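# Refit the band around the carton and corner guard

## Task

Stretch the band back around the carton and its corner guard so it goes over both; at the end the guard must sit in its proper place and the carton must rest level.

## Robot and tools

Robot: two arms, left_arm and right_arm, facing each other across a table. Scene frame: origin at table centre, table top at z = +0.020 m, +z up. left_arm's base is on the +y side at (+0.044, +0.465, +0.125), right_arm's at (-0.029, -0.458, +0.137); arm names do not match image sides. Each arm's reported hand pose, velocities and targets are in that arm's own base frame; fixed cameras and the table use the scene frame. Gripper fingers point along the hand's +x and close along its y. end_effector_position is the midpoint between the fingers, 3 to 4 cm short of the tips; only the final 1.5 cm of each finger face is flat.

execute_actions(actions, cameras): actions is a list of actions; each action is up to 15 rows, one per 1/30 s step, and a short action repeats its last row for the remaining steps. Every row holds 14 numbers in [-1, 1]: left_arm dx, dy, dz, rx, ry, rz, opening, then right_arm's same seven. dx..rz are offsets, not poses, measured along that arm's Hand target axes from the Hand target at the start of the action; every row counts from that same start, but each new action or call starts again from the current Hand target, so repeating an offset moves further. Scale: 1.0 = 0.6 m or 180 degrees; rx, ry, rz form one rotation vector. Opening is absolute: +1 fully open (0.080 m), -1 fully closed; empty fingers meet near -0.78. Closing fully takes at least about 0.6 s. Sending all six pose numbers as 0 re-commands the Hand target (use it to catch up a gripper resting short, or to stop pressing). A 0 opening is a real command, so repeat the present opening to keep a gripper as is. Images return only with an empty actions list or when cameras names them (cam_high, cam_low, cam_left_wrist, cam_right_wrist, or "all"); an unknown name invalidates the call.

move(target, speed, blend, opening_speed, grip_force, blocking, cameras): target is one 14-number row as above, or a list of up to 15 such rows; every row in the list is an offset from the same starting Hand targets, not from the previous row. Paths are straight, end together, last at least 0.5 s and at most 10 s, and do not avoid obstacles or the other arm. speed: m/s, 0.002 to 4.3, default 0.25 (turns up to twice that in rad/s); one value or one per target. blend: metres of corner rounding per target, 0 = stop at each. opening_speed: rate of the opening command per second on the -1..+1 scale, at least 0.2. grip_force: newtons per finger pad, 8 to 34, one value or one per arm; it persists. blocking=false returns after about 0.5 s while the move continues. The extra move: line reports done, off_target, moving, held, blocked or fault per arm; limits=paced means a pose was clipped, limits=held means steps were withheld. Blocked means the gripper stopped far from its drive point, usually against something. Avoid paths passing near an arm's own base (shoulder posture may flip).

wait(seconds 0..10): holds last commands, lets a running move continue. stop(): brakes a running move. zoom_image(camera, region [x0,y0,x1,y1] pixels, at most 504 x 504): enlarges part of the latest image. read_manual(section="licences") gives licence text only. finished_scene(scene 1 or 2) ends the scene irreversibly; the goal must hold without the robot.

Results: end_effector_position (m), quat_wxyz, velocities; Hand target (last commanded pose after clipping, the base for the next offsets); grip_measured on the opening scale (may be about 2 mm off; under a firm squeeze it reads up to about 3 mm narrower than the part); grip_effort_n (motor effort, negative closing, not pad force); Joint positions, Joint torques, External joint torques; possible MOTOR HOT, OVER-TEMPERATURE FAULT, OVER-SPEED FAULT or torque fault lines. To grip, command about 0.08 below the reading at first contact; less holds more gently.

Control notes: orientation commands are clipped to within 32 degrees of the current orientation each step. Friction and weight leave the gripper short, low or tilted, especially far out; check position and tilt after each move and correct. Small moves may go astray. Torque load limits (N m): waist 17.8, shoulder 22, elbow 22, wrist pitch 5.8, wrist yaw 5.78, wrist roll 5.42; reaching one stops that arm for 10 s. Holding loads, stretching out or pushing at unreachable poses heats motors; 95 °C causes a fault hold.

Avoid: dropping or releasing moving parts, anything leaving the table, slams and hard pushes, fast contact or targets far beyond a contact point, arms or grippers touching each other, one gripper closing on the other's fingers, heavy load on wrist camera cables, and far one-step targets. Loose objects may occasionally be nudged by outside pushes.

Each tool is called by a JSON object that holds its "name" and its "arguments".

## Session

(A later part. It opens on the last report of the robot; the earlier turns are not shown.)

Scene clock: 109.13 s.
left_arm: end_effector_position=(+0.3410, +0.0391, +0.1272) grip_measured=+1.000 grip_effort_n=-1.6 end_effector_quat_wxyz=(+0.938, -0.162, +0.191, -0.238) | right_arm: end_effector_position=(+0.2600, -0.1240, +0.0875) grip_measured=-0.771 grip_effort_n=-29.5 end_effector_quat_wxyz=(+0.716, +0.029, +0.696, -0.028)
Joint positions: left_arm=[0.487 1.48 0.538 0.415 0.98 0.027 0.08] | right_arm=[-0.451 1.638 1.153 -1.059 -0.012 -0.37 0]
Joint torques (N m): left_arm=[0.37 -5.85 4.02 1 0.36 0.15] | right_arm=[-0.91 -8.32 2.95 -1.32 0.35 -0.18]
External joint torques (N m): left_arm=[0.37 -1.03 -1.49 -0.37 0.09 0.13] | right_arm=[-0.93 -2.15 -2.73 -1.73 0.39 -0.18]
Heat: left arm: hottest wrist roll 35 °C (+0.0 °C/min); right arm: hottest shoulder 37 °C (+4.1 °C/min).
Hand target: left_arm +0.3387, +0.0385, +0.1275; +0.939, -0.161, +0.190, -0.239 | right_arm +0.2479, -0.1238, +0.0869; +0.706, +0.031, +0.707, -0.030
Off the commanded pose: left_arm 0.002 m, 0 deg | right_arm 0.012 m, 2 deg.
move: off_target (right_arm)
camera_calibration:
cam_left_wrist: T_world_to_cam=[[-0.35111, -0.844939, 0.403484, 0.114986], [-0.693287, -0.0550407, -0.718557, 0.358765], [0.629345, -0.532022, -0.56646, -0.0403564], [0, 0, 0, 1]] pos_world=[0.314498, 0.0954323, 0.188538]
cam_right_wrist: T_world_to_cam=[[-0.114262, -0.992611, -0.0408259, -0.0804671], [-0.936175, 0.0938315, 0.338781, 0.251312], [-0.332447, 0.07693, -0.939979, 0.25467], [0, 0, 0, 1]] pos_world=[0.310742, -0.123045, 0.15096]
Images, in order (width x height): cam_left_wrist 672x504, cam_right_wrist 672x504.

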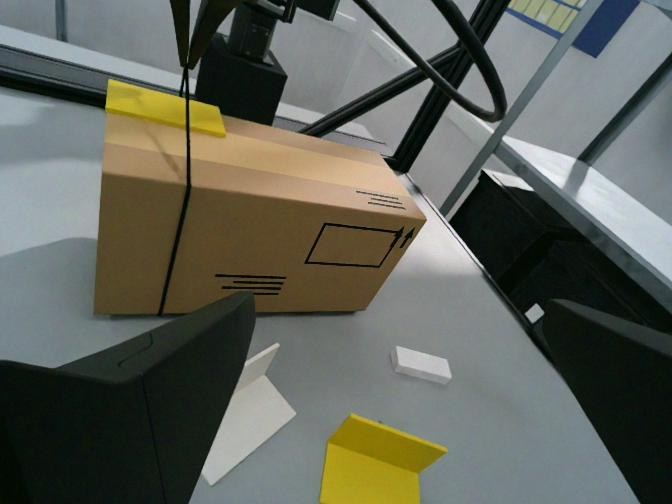

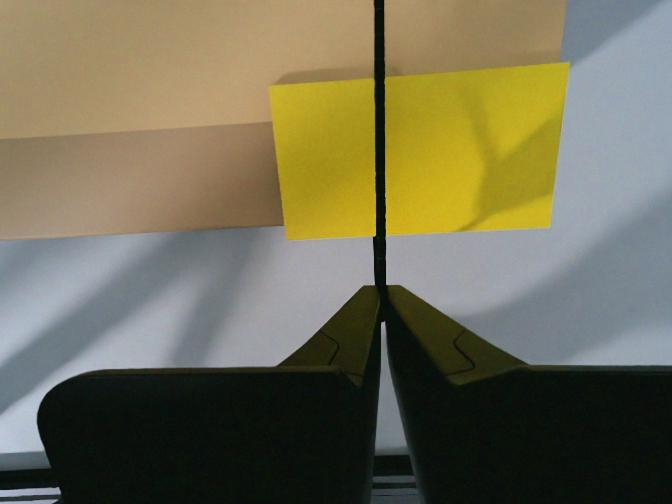

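{"name": "move", "arguments": {"target": [[0,0,0,0,0,0,1, 0,-0.0009,-0.01,0,0,0,-1],[0,0,0,0,0,0,1, 0,-0.019,-0.0084,0,0,0,-1]], "speed": 0.05, "blend": [0.001,0], "cameras": ["cam_right_wrist","cam_left_wrist"]}}

{"name": "zoom_image", "arguments": {"camera": "cam_left_wrist", "region": [80, 50, 280, 200]}}

Scene clock: 110.97 s.
left_arm: end_effector_position=(+0.3410, +0.0391, +0.1272) grip_measured=+1.000 grip_effort_n=-1.6 end_effector_quat_wxyz=(+0.938, -0.162, +0.191, -0.238) | right_arm: end_effector_position=(+0.2525, -0.1325, +0.0894) grip_measured=-0.771 grip_effort_n=-29.1 end_effector_quat_wxyz=(+0.720, +0.028, +0.693, -0.027)
Joint positions: left_arm=[0.487 1.48 0.538 0.415 0.98 0.027 0.08] | right_arm=[-0.493 1.618 1.139 -1.057 -0.018 -0.415 0]
Joint torques (N m): left_arm=[0.25 -5.82 4.15 0.96 0.35 0.16] | right_arm=[-1.19 -6.13 4.21 -1.5 0.57 -0.24]
External joint torques (N m): left_arm=[0.25 -1 -1.38 -0.41 0.08 0.14] | right_arm=[-1.21 -0.13 -1.41 -1.89 0.6 -0.23]
Heat: left arm: hottest wrist roll 35 °C (+0.0 °C/min); right arm: hottest shoulder 37 °C (+4.0 °C/min).
Hand target: left_arm +0.3387, +0.0385, +0.1275; +0.939, -0.161, +0.190, -0.239 | right_arm +0.2420, -0.1348, +0.0869; +0.706, +0.031, +0.707, -0.030
Off the commanded pose: left_arm 0.002 m, 0 deg | right_arm 0.011 m, 2 deg.
move: off_target (right_arm); blend cut to 0 m at target 1
camera_calibration:
cam_left_wrist: T_world_to_cam=[[-0.35111, -0.844939, 0.403484, 0.114986], [-0.693287, -0.0550407, -0.718557, 0.358765], [0.629345, -0.532022, -0.56646, -0.0403564], [0, 0, 0, 1]] pos_world=[0.314498, 0.0954323, 0.188538]
cam_right_wrist: T_world_to_cam=[[-0.11023, -0.993013, -0.0421332, -0.0906107], [-0.940216, 0.0904378, 0.328352, 0.245975], [-0.322248, 0.0758087, -0.943615, 0.252263], [0, 0, 0, 1]] pos_world=[0.302573, -0.131347, 0.153455]
Images, in order (width x height): cam_left_wrist 672x504, cam_right_wrist 672x504.

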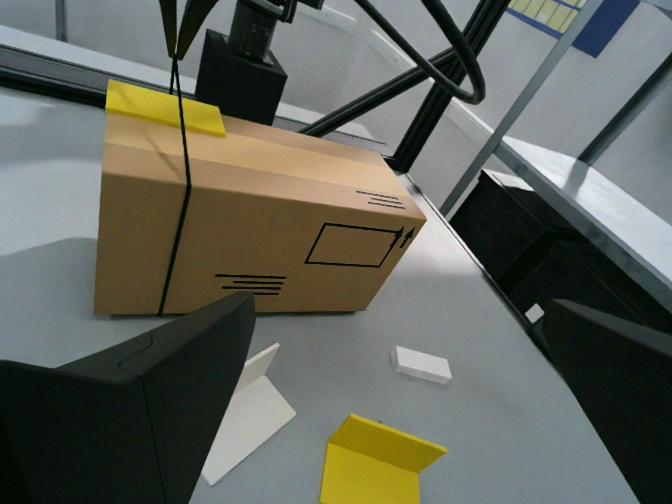

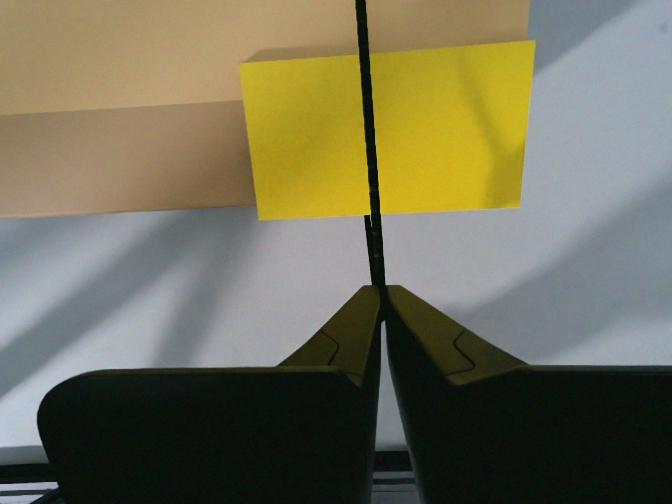

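Scaled by 2.520 from the camera's 672x504 image, which has a finer 960x720 frame.

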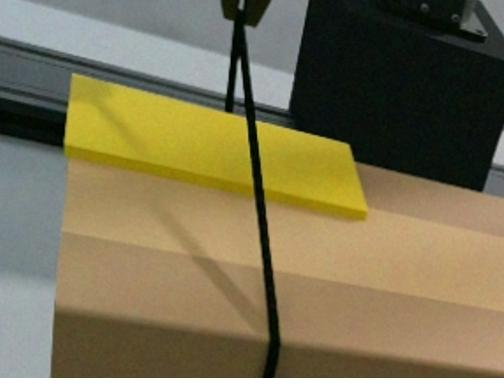

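{"name": "move", "arguments": {"target": [[0,0,0,0,0,0,1, 0.0267,0.0018,0.04,0,0,0,-1],[0,0,0,0,0,0,1, 0.0483,0.0033,0.0842,0,0,0,-1]], "speed": 0.05, "blend": [0.004,0], "cameras": ["cam_right_wrist","cam_left_wrist"]}}

{"name": "zoom_image", "arguments": {"camera": "cam_left_wrist", "region": [80, 50, 280, 200]}}

Scene clock: 112.67 s.
left_arm: end_effector_position=(+0.3410, +0.0391, +0.1272) grip_measured=+1.000 grip_effort_n=-1.2 end_effector_quat_wxyz=(+0.938, -0.162, +0.191, -0.238) | right_arm: end_effector_position=(+0.2880, -0.1355, +0.0660) grip_measured=-0.771 grip_effort_n=-29.1 end_effector_quat_wxyz=(+0.709, +0.029, +0.704, -0.029)
Joint positions: left_arm=[0.487 1.48 0.538 0.415 0.98 0.027 0.08] | right_arm=[-0.441 1.788 1.237 -1.014 -0.002 -0.359 0]
Joint torques (N m): left_arm=[0.22 -5.81 4.11 1 0.38 0.14] | right_arm=[0.22 -3.71 5.44 1.28 0.02 0.22]
External joint torques (N m): left_arm=[0.22 -1.01 -1.4 -0.37 0.11 0.12] | right_arm=[0.23 3.57 -0.15 0.92 0.04 0.22]
Heat: left arm: hottest wrist roll 35 °C (+0.0 °C/min); right arm: hottest shoulder 36 °C (+2.0 °C/min).
Hand target: left_arm +0.3387, +0.0385, +0.1275; +0.939, -0.161, +0.190, -0.239 | right_arm +0.2924, -0.1372, +0.0578; +0.706, +0.031, +0.707, -0.030
Off the commanded pose: left_arm 0.002 m, 0 deg | right_arm 0.009 m, 1 deg.
move: off_target (right_arm)
camera_calibration:
cam_left_wrist: T_world_to_cam=[[-0.35111, -0.844939, 0.403484, 0.114986], [-0.693287, -0.0550407, -0.718557, 0.358765], [0.629345, -0.532022, -0.56646, -0.0403564], [0, 0, 0, 1]] pos_world=[0.314498, 0.0954323, 0.188538]
cam_right_wrist: T_world_to_cam=[[-0.116, -0.992532, -0.0377306, -0.0892518], [-0.928287, 0.0948221, 0.359573, 0.282333], [-0.35331, 0.0767351, -0.932354, 0.250075], [0, 0, 0, 1]] pos_world=[0.340086, -0.134546, 0.128271]
Images, in order (width x height): cam_left_wrist 672x504, cam_right_wrist 672x504.

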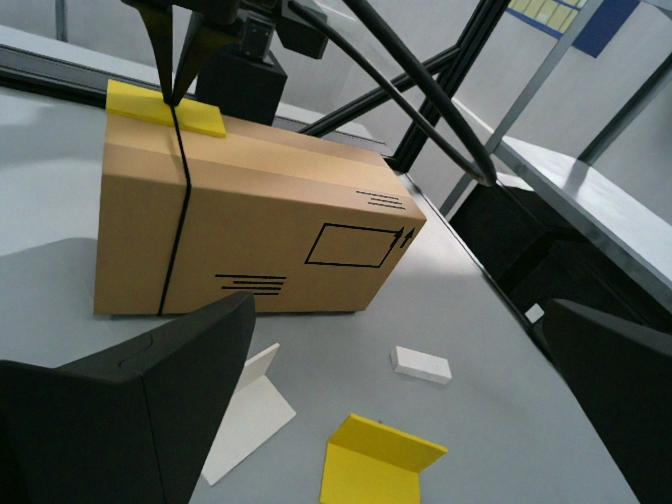

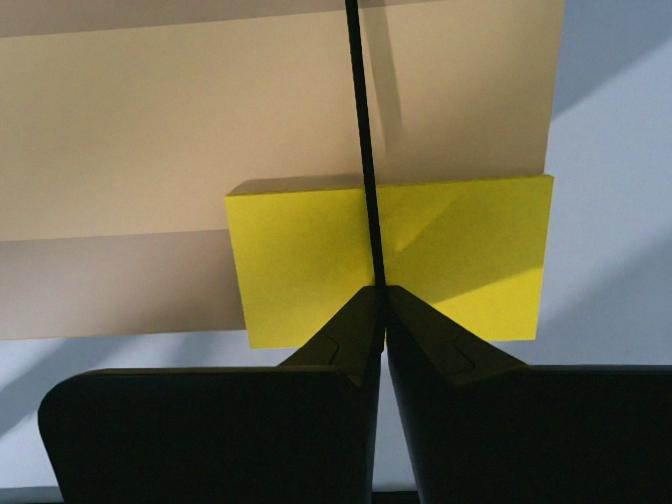

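Scaled by 2.520 from the camera's 672x504 image, which has a finer 960x720 frame.

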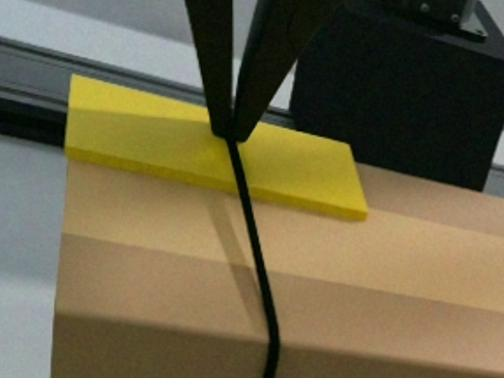

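{"name": "move", "arguments": {"target": [0,0,0,0,0,0,1, 0,0,0,0,0,0,-0.66], "opening_speed": 0.2}}

{"name": "move", "arguments": {"target": [[0,0,0,0,0,0,1, -0.01,0.003,0,0,0,0,-0.66],[0,0,0,0,0,0,1, -0.035,0.003,0,0,0,0,-0.62],[0,0,0,0,0,0,1, -0.08,0.003,0,0,0,0,-0.62]], "speed": [0.03,0.05,0.1], "blend": [0.003,0.003,0], "cameras": ["cam_right_wrist","cam_left_wrist"]}}

Scene clock: 113.63 s.
left_arm: end_effector_position=(+0.3410, +0.0391, +0.1272) grip_measured=+1.000 grip_effort_n=-1.2 end_effector_quat_wxyz=(+0.938, -0.162, +0.191, -0.238) | right_arm: end_effector_position=(+0.2900, -0.1364, +0.0661) grip_measured=-0.665 grip_effort_n=22.6 end_effector_quat_wxyz=(+0.710, +0.028, +0.703, -0.030)
Joint positions: left_arm=[0.487 1.48 0.538 0.415 0.98 0.027 0.08] | right_arm=[-0.44 1.791 1.241 -1.009 -0.001 -0.358 0.005]
Joint torques (N m): left_arm=[0.2 -5.8 4.2 0.96 0.35 0.12] | right_arm=[0.19 -4.22 5.04 1.03 0 0.18]
External joint torques (N m): left_arm=[0.23 -0.97 -1.28 -0.4 0.08 0.1] | right_arm=[0.24 2.97 -0.49 0.66 0.02 0.18]
Heat: left arm: hottest wrist roll 35 °C (+0.0 °C/min); right arm: hottest wrist pitch 37 °C (+1.0 °C/min).
Hand target: left_arm +0.3387, +0.0385, +0.1275; +0.939, -0.161, +0.190, -0.239 | right_arm +0.2924, -0.1372, +0.0578; +0.706, +0.031, +0.707, -0.031
Off the commanded pose: left_arm 0.002 m, 0 deg | right_arm 0.009 m, 1 deg.
move: off_target (right_arm)

Scene clock: 115.97 s.
left_arm: end_effector_position=(+0.3410, +0.0391, +0.1272) grip_measured=+1.000 grip_effort_n=-1.6 end_effector_quat_wxyz=(+0.938, -0.162, +0.191, -0.238) | right_arm: end_effector_position=(+0.2906, -0.1353, +0.1008) grip_measured=-0.624 grip_effort_n=19.8 end_effector_quat_wxyz=(+0.701, +0.031, +0.712, -0.027)
Joint positions: left_arm=[0.487 1.48 0.538 0.415 0.98 0.027 0.08] | right_arm=[-0.435 1.784 1.374 -1.179 0.001 -0.353 0.007]
Joint torques (N m): left_arm=[0.16 -5.99 4.08 1 0.39 0.12] | right_arm=[0.19 -8.59 5.78 -0.04 -0.08 0.18]
External joint torques (N m): left_arm=[0.14 -1.13 -1.46 -0.38 0.12 0.1] | right_arm=[0.22 -1.34 0.15 -0.35 -0.06 0.18]
Heat: left arm: hottest wrist roll 35 °C (+0.0 °C/min); right arm: hottest shoulder 36 °C (+1.0 °C/min).
Hand target: left_arm +0.3387, +0.0385, +0.1275; +0.939, -0.161, +0.190, -0.239 | right_arm +0.2926, -0.1354, +0.1058; +0.706, +0.031, +0.707, -0.030
Off the commanded pose: left_arm 0.002 m, 0 deg | right_arm 0.005 m, 1 deg.
move: done; blend cut to 0 m at target 2
camera_calibration:
cam_left_wrist: T_world_to_cam=[[-0.35111, -0.844939, 0.403484, 0.114986], [-0.693287, -0.0550407, -0.718557, 0.358765], [0.629345, -0.532022, -0.56646, -0.0403564], [0, 0, 0, 1]] pos_world=[0.314498, 0.0954323, 0.188538]
cam_right_wrist: T_world_to_cam=[[-0.116994, -0.992217, -0.0426421, -0.0866144], [-0.919914, 0.0920877, 0.381153, 0.267288], [-0.374259, 0.0838195, -0.923528, 0.289592], [0, 0, 0, 1]] pos_world=[0.344131, -0.134828, 0.161876]
Images, in order (width x height): cam_left_wrist 672x504, cam_right_wrist 672x504.

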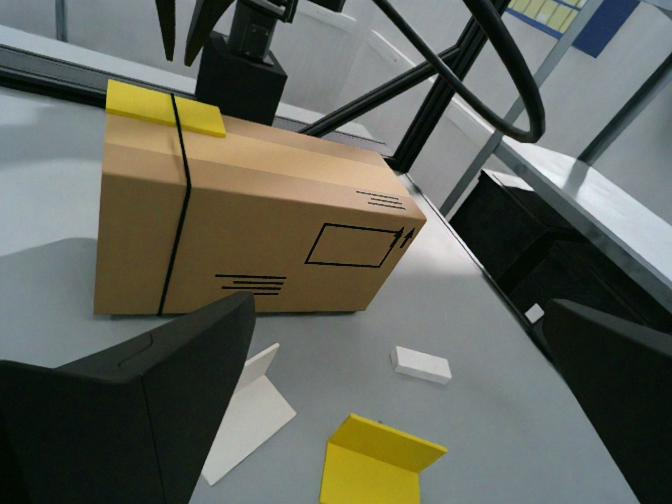

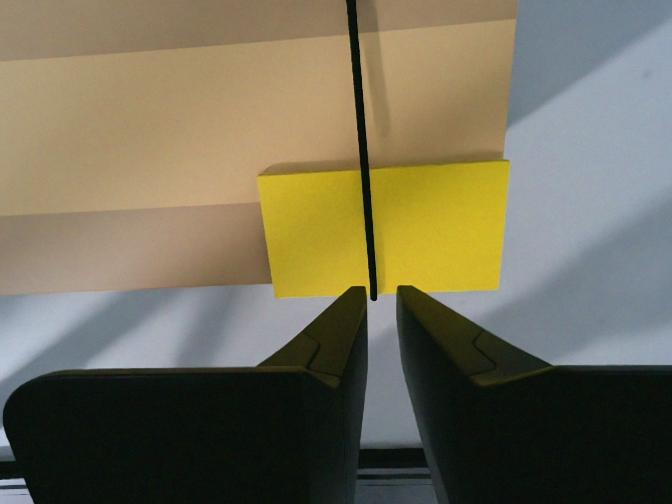

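{"name": "move", "arguments": {"target": [0,0,0,0,0,0,1, -0.092,0.1331,-0.2268,0.0495,-0.36,-0.0315,-0.62], "speed": 0.2, "cameras": []}}

{"name": "move", "arguments": {"target": [0,0,0,0,0,0,1, 0.0018,-0.0077,-0.0561,0.0573,0.066,-0.0955,-0.62], "speed": 0.2, "cameras": ["all"]}}

{"name": "zoom_image", "arguments": {"camera": "cam_right_wrist", "region": [200, 100, 500, 325]}}

Scene clock: 119.90 s.
left_arm: end_effector_position=(+0.3410, +0.0391, +0.1272) grip_measured=+1.000 grip_effort_n=-1.6 end_effector_quat_wxyz=(+0.938, -0.162, +0.191, -0.238) | right_arm: end_effector_position=(+0.1642, -0.0443, +0.1634) grip_measured=-0.624 grip_effort_n=19.8 end_effector_quat_wxyz=(+0.968, +0.025, +0.215, -0.126)
Joint positions: left_arm=[0.487 1.48 0.538 0.415 0.98 0.027 0.08] | right_arm=[-0.277 0.08 0.387 -0.743 -0.015 -0.013 0.007]
Joint torques (N m): left_arm=[0.3 -5.8 4.21 0.96 0.35 0.13] | right_arm=[0.33 0.89 4.78 1.19 -0.01 0.19]
External joint torques (N m): left_arm=[0.3 -0.96 -1.31 -0.41 0.08 0.11] | right_arm=[0.33 -0.54 -1.47 -0.5 -0.01 0.18]
Heat: left arm: hottest wrist roll 35 °C (+0.0 °C/min); right arm: hottest wrist pitch 37 °C (+1.0 °C/min).
Hand target: left_arm +0.3387, +0.0385, +0.1275; +0.939, -0.161, +0.190, -0.239 | right_arm +0.1640, -0.0441, +0.1612; +0.968, +0.028, +0.216, -0.127
Off the commanded pose: left_arm 0.002 m, 0 deg | right_arm 0.002 m, 0 deg.
move: done
No camera images: "cameras" was empty.

Scene clock: 121.57 s.
left_arm: end_effector_position=(+0.3410, +0.0391, +0.1272) grip_measured=+1.000 grip_effort_n=-1.2 end_effector_quat_wxyz=(+0.938, -0.162, +0.191, -0.238) | right_arm: end_effector_position=(+0.1493, -0.0453, +0.1269) grip_measured=-0.624 grip_effort_n=19.8 end_effector_quat_wxyz=(+0.903, +0.091, +0.308, -0.284)
Joint positions: left_arm=[0.487 1.48 0.538 0.415 0.98 0.027 0.08] | right_arm=[0.427 0.399 0.435 -1.023 0.754 0.791 0.007]
Joint torques (N m): left_arm=[0.29 -5.77 4.11 0.97 0.32 0.13] | right_arm=[0.27 1.26 6.61 0.7 0.5 0.15]
External joint torques (N m): left_arm=[0.31 -0.88 -1.49 -0.43 0.05 0.1] | right_arm=[0.26 0.42 0.36 -0.4 0.1 0.15]
Heat: left arm: hottest wrist roll 35 °C (+0.0 °C/min); right arm: hottest wrist pitch 37 °C (+1.0 °C/min).
Hand target: left_arm +0.3387, +0.0385, +0.1275; +0.939, -0.161, +0.190, -0.239 | right_arm +0.1500, -0.0451, +0.1304; +0.904, +0.095, +0.304, -0.285
Off the commanded pose: left_arm 0.002 m, 0 deg | right_arm 0.003 m, 1 deg.
move: done
camera_calibration:
cam_left_wrist: T_world_to_cam=[[-0.35111, -0.844939, 0.403484, 0.114986], [-0.693287, -0.0550407, -0.718557, 0.358765], [0.629345, -0.532022, -0.56646, -0.0403564], [0, 0, 0, 1]] pos_world=[0.314498, 0.0954323, 0.188538]
cam_right_wrist: T_world_to_cam=[[-0.561771, -0.826296, -0.0405968, 0.0609743], [-0.695832, 0.498475, -0.51705, 0.218063], [0.447473, -0.262215, -0.854992, 0.106271], [0, 0, 0, 1]] pos_world=[0.138435, -0.0304503, 0.206085]

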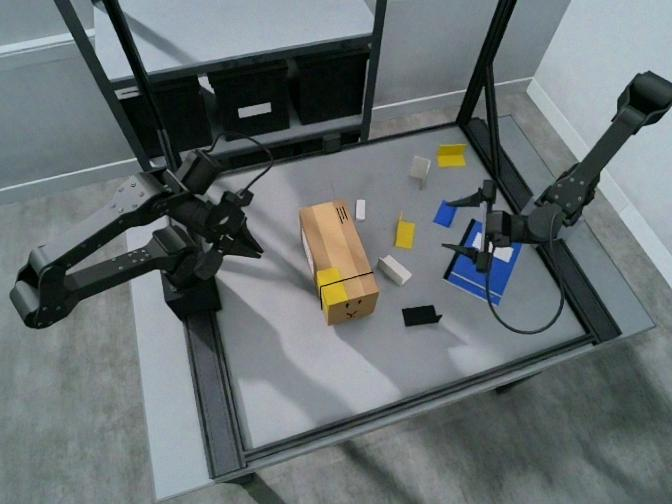

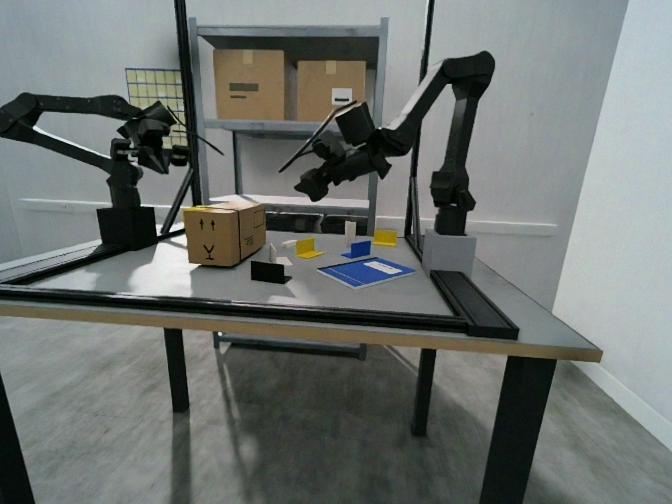

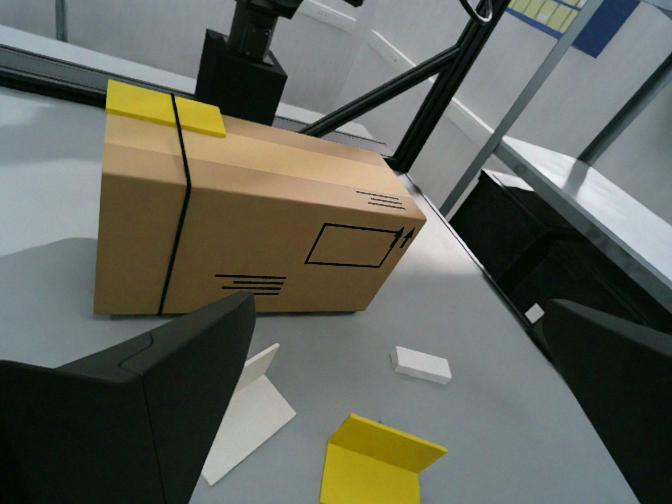

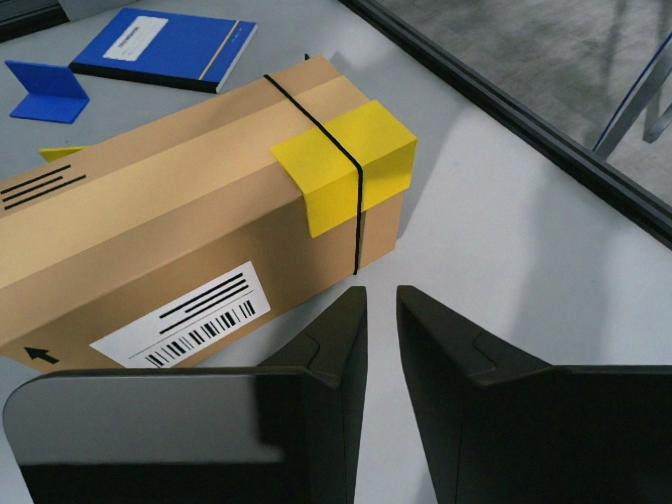

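Scaled by 1.680 from the camera's 672x504 image, which has a finer 960x720 frame.

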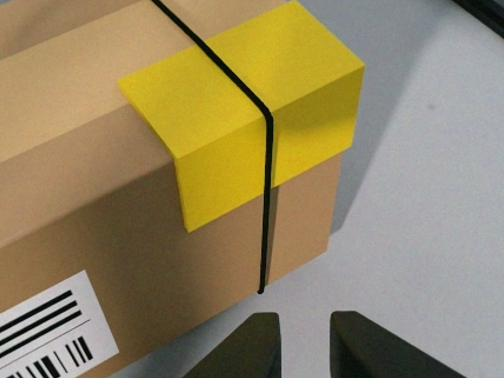

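{"name": "finished_scene", "arguments": {"scene": 1}}

The scene is finished: the task was done.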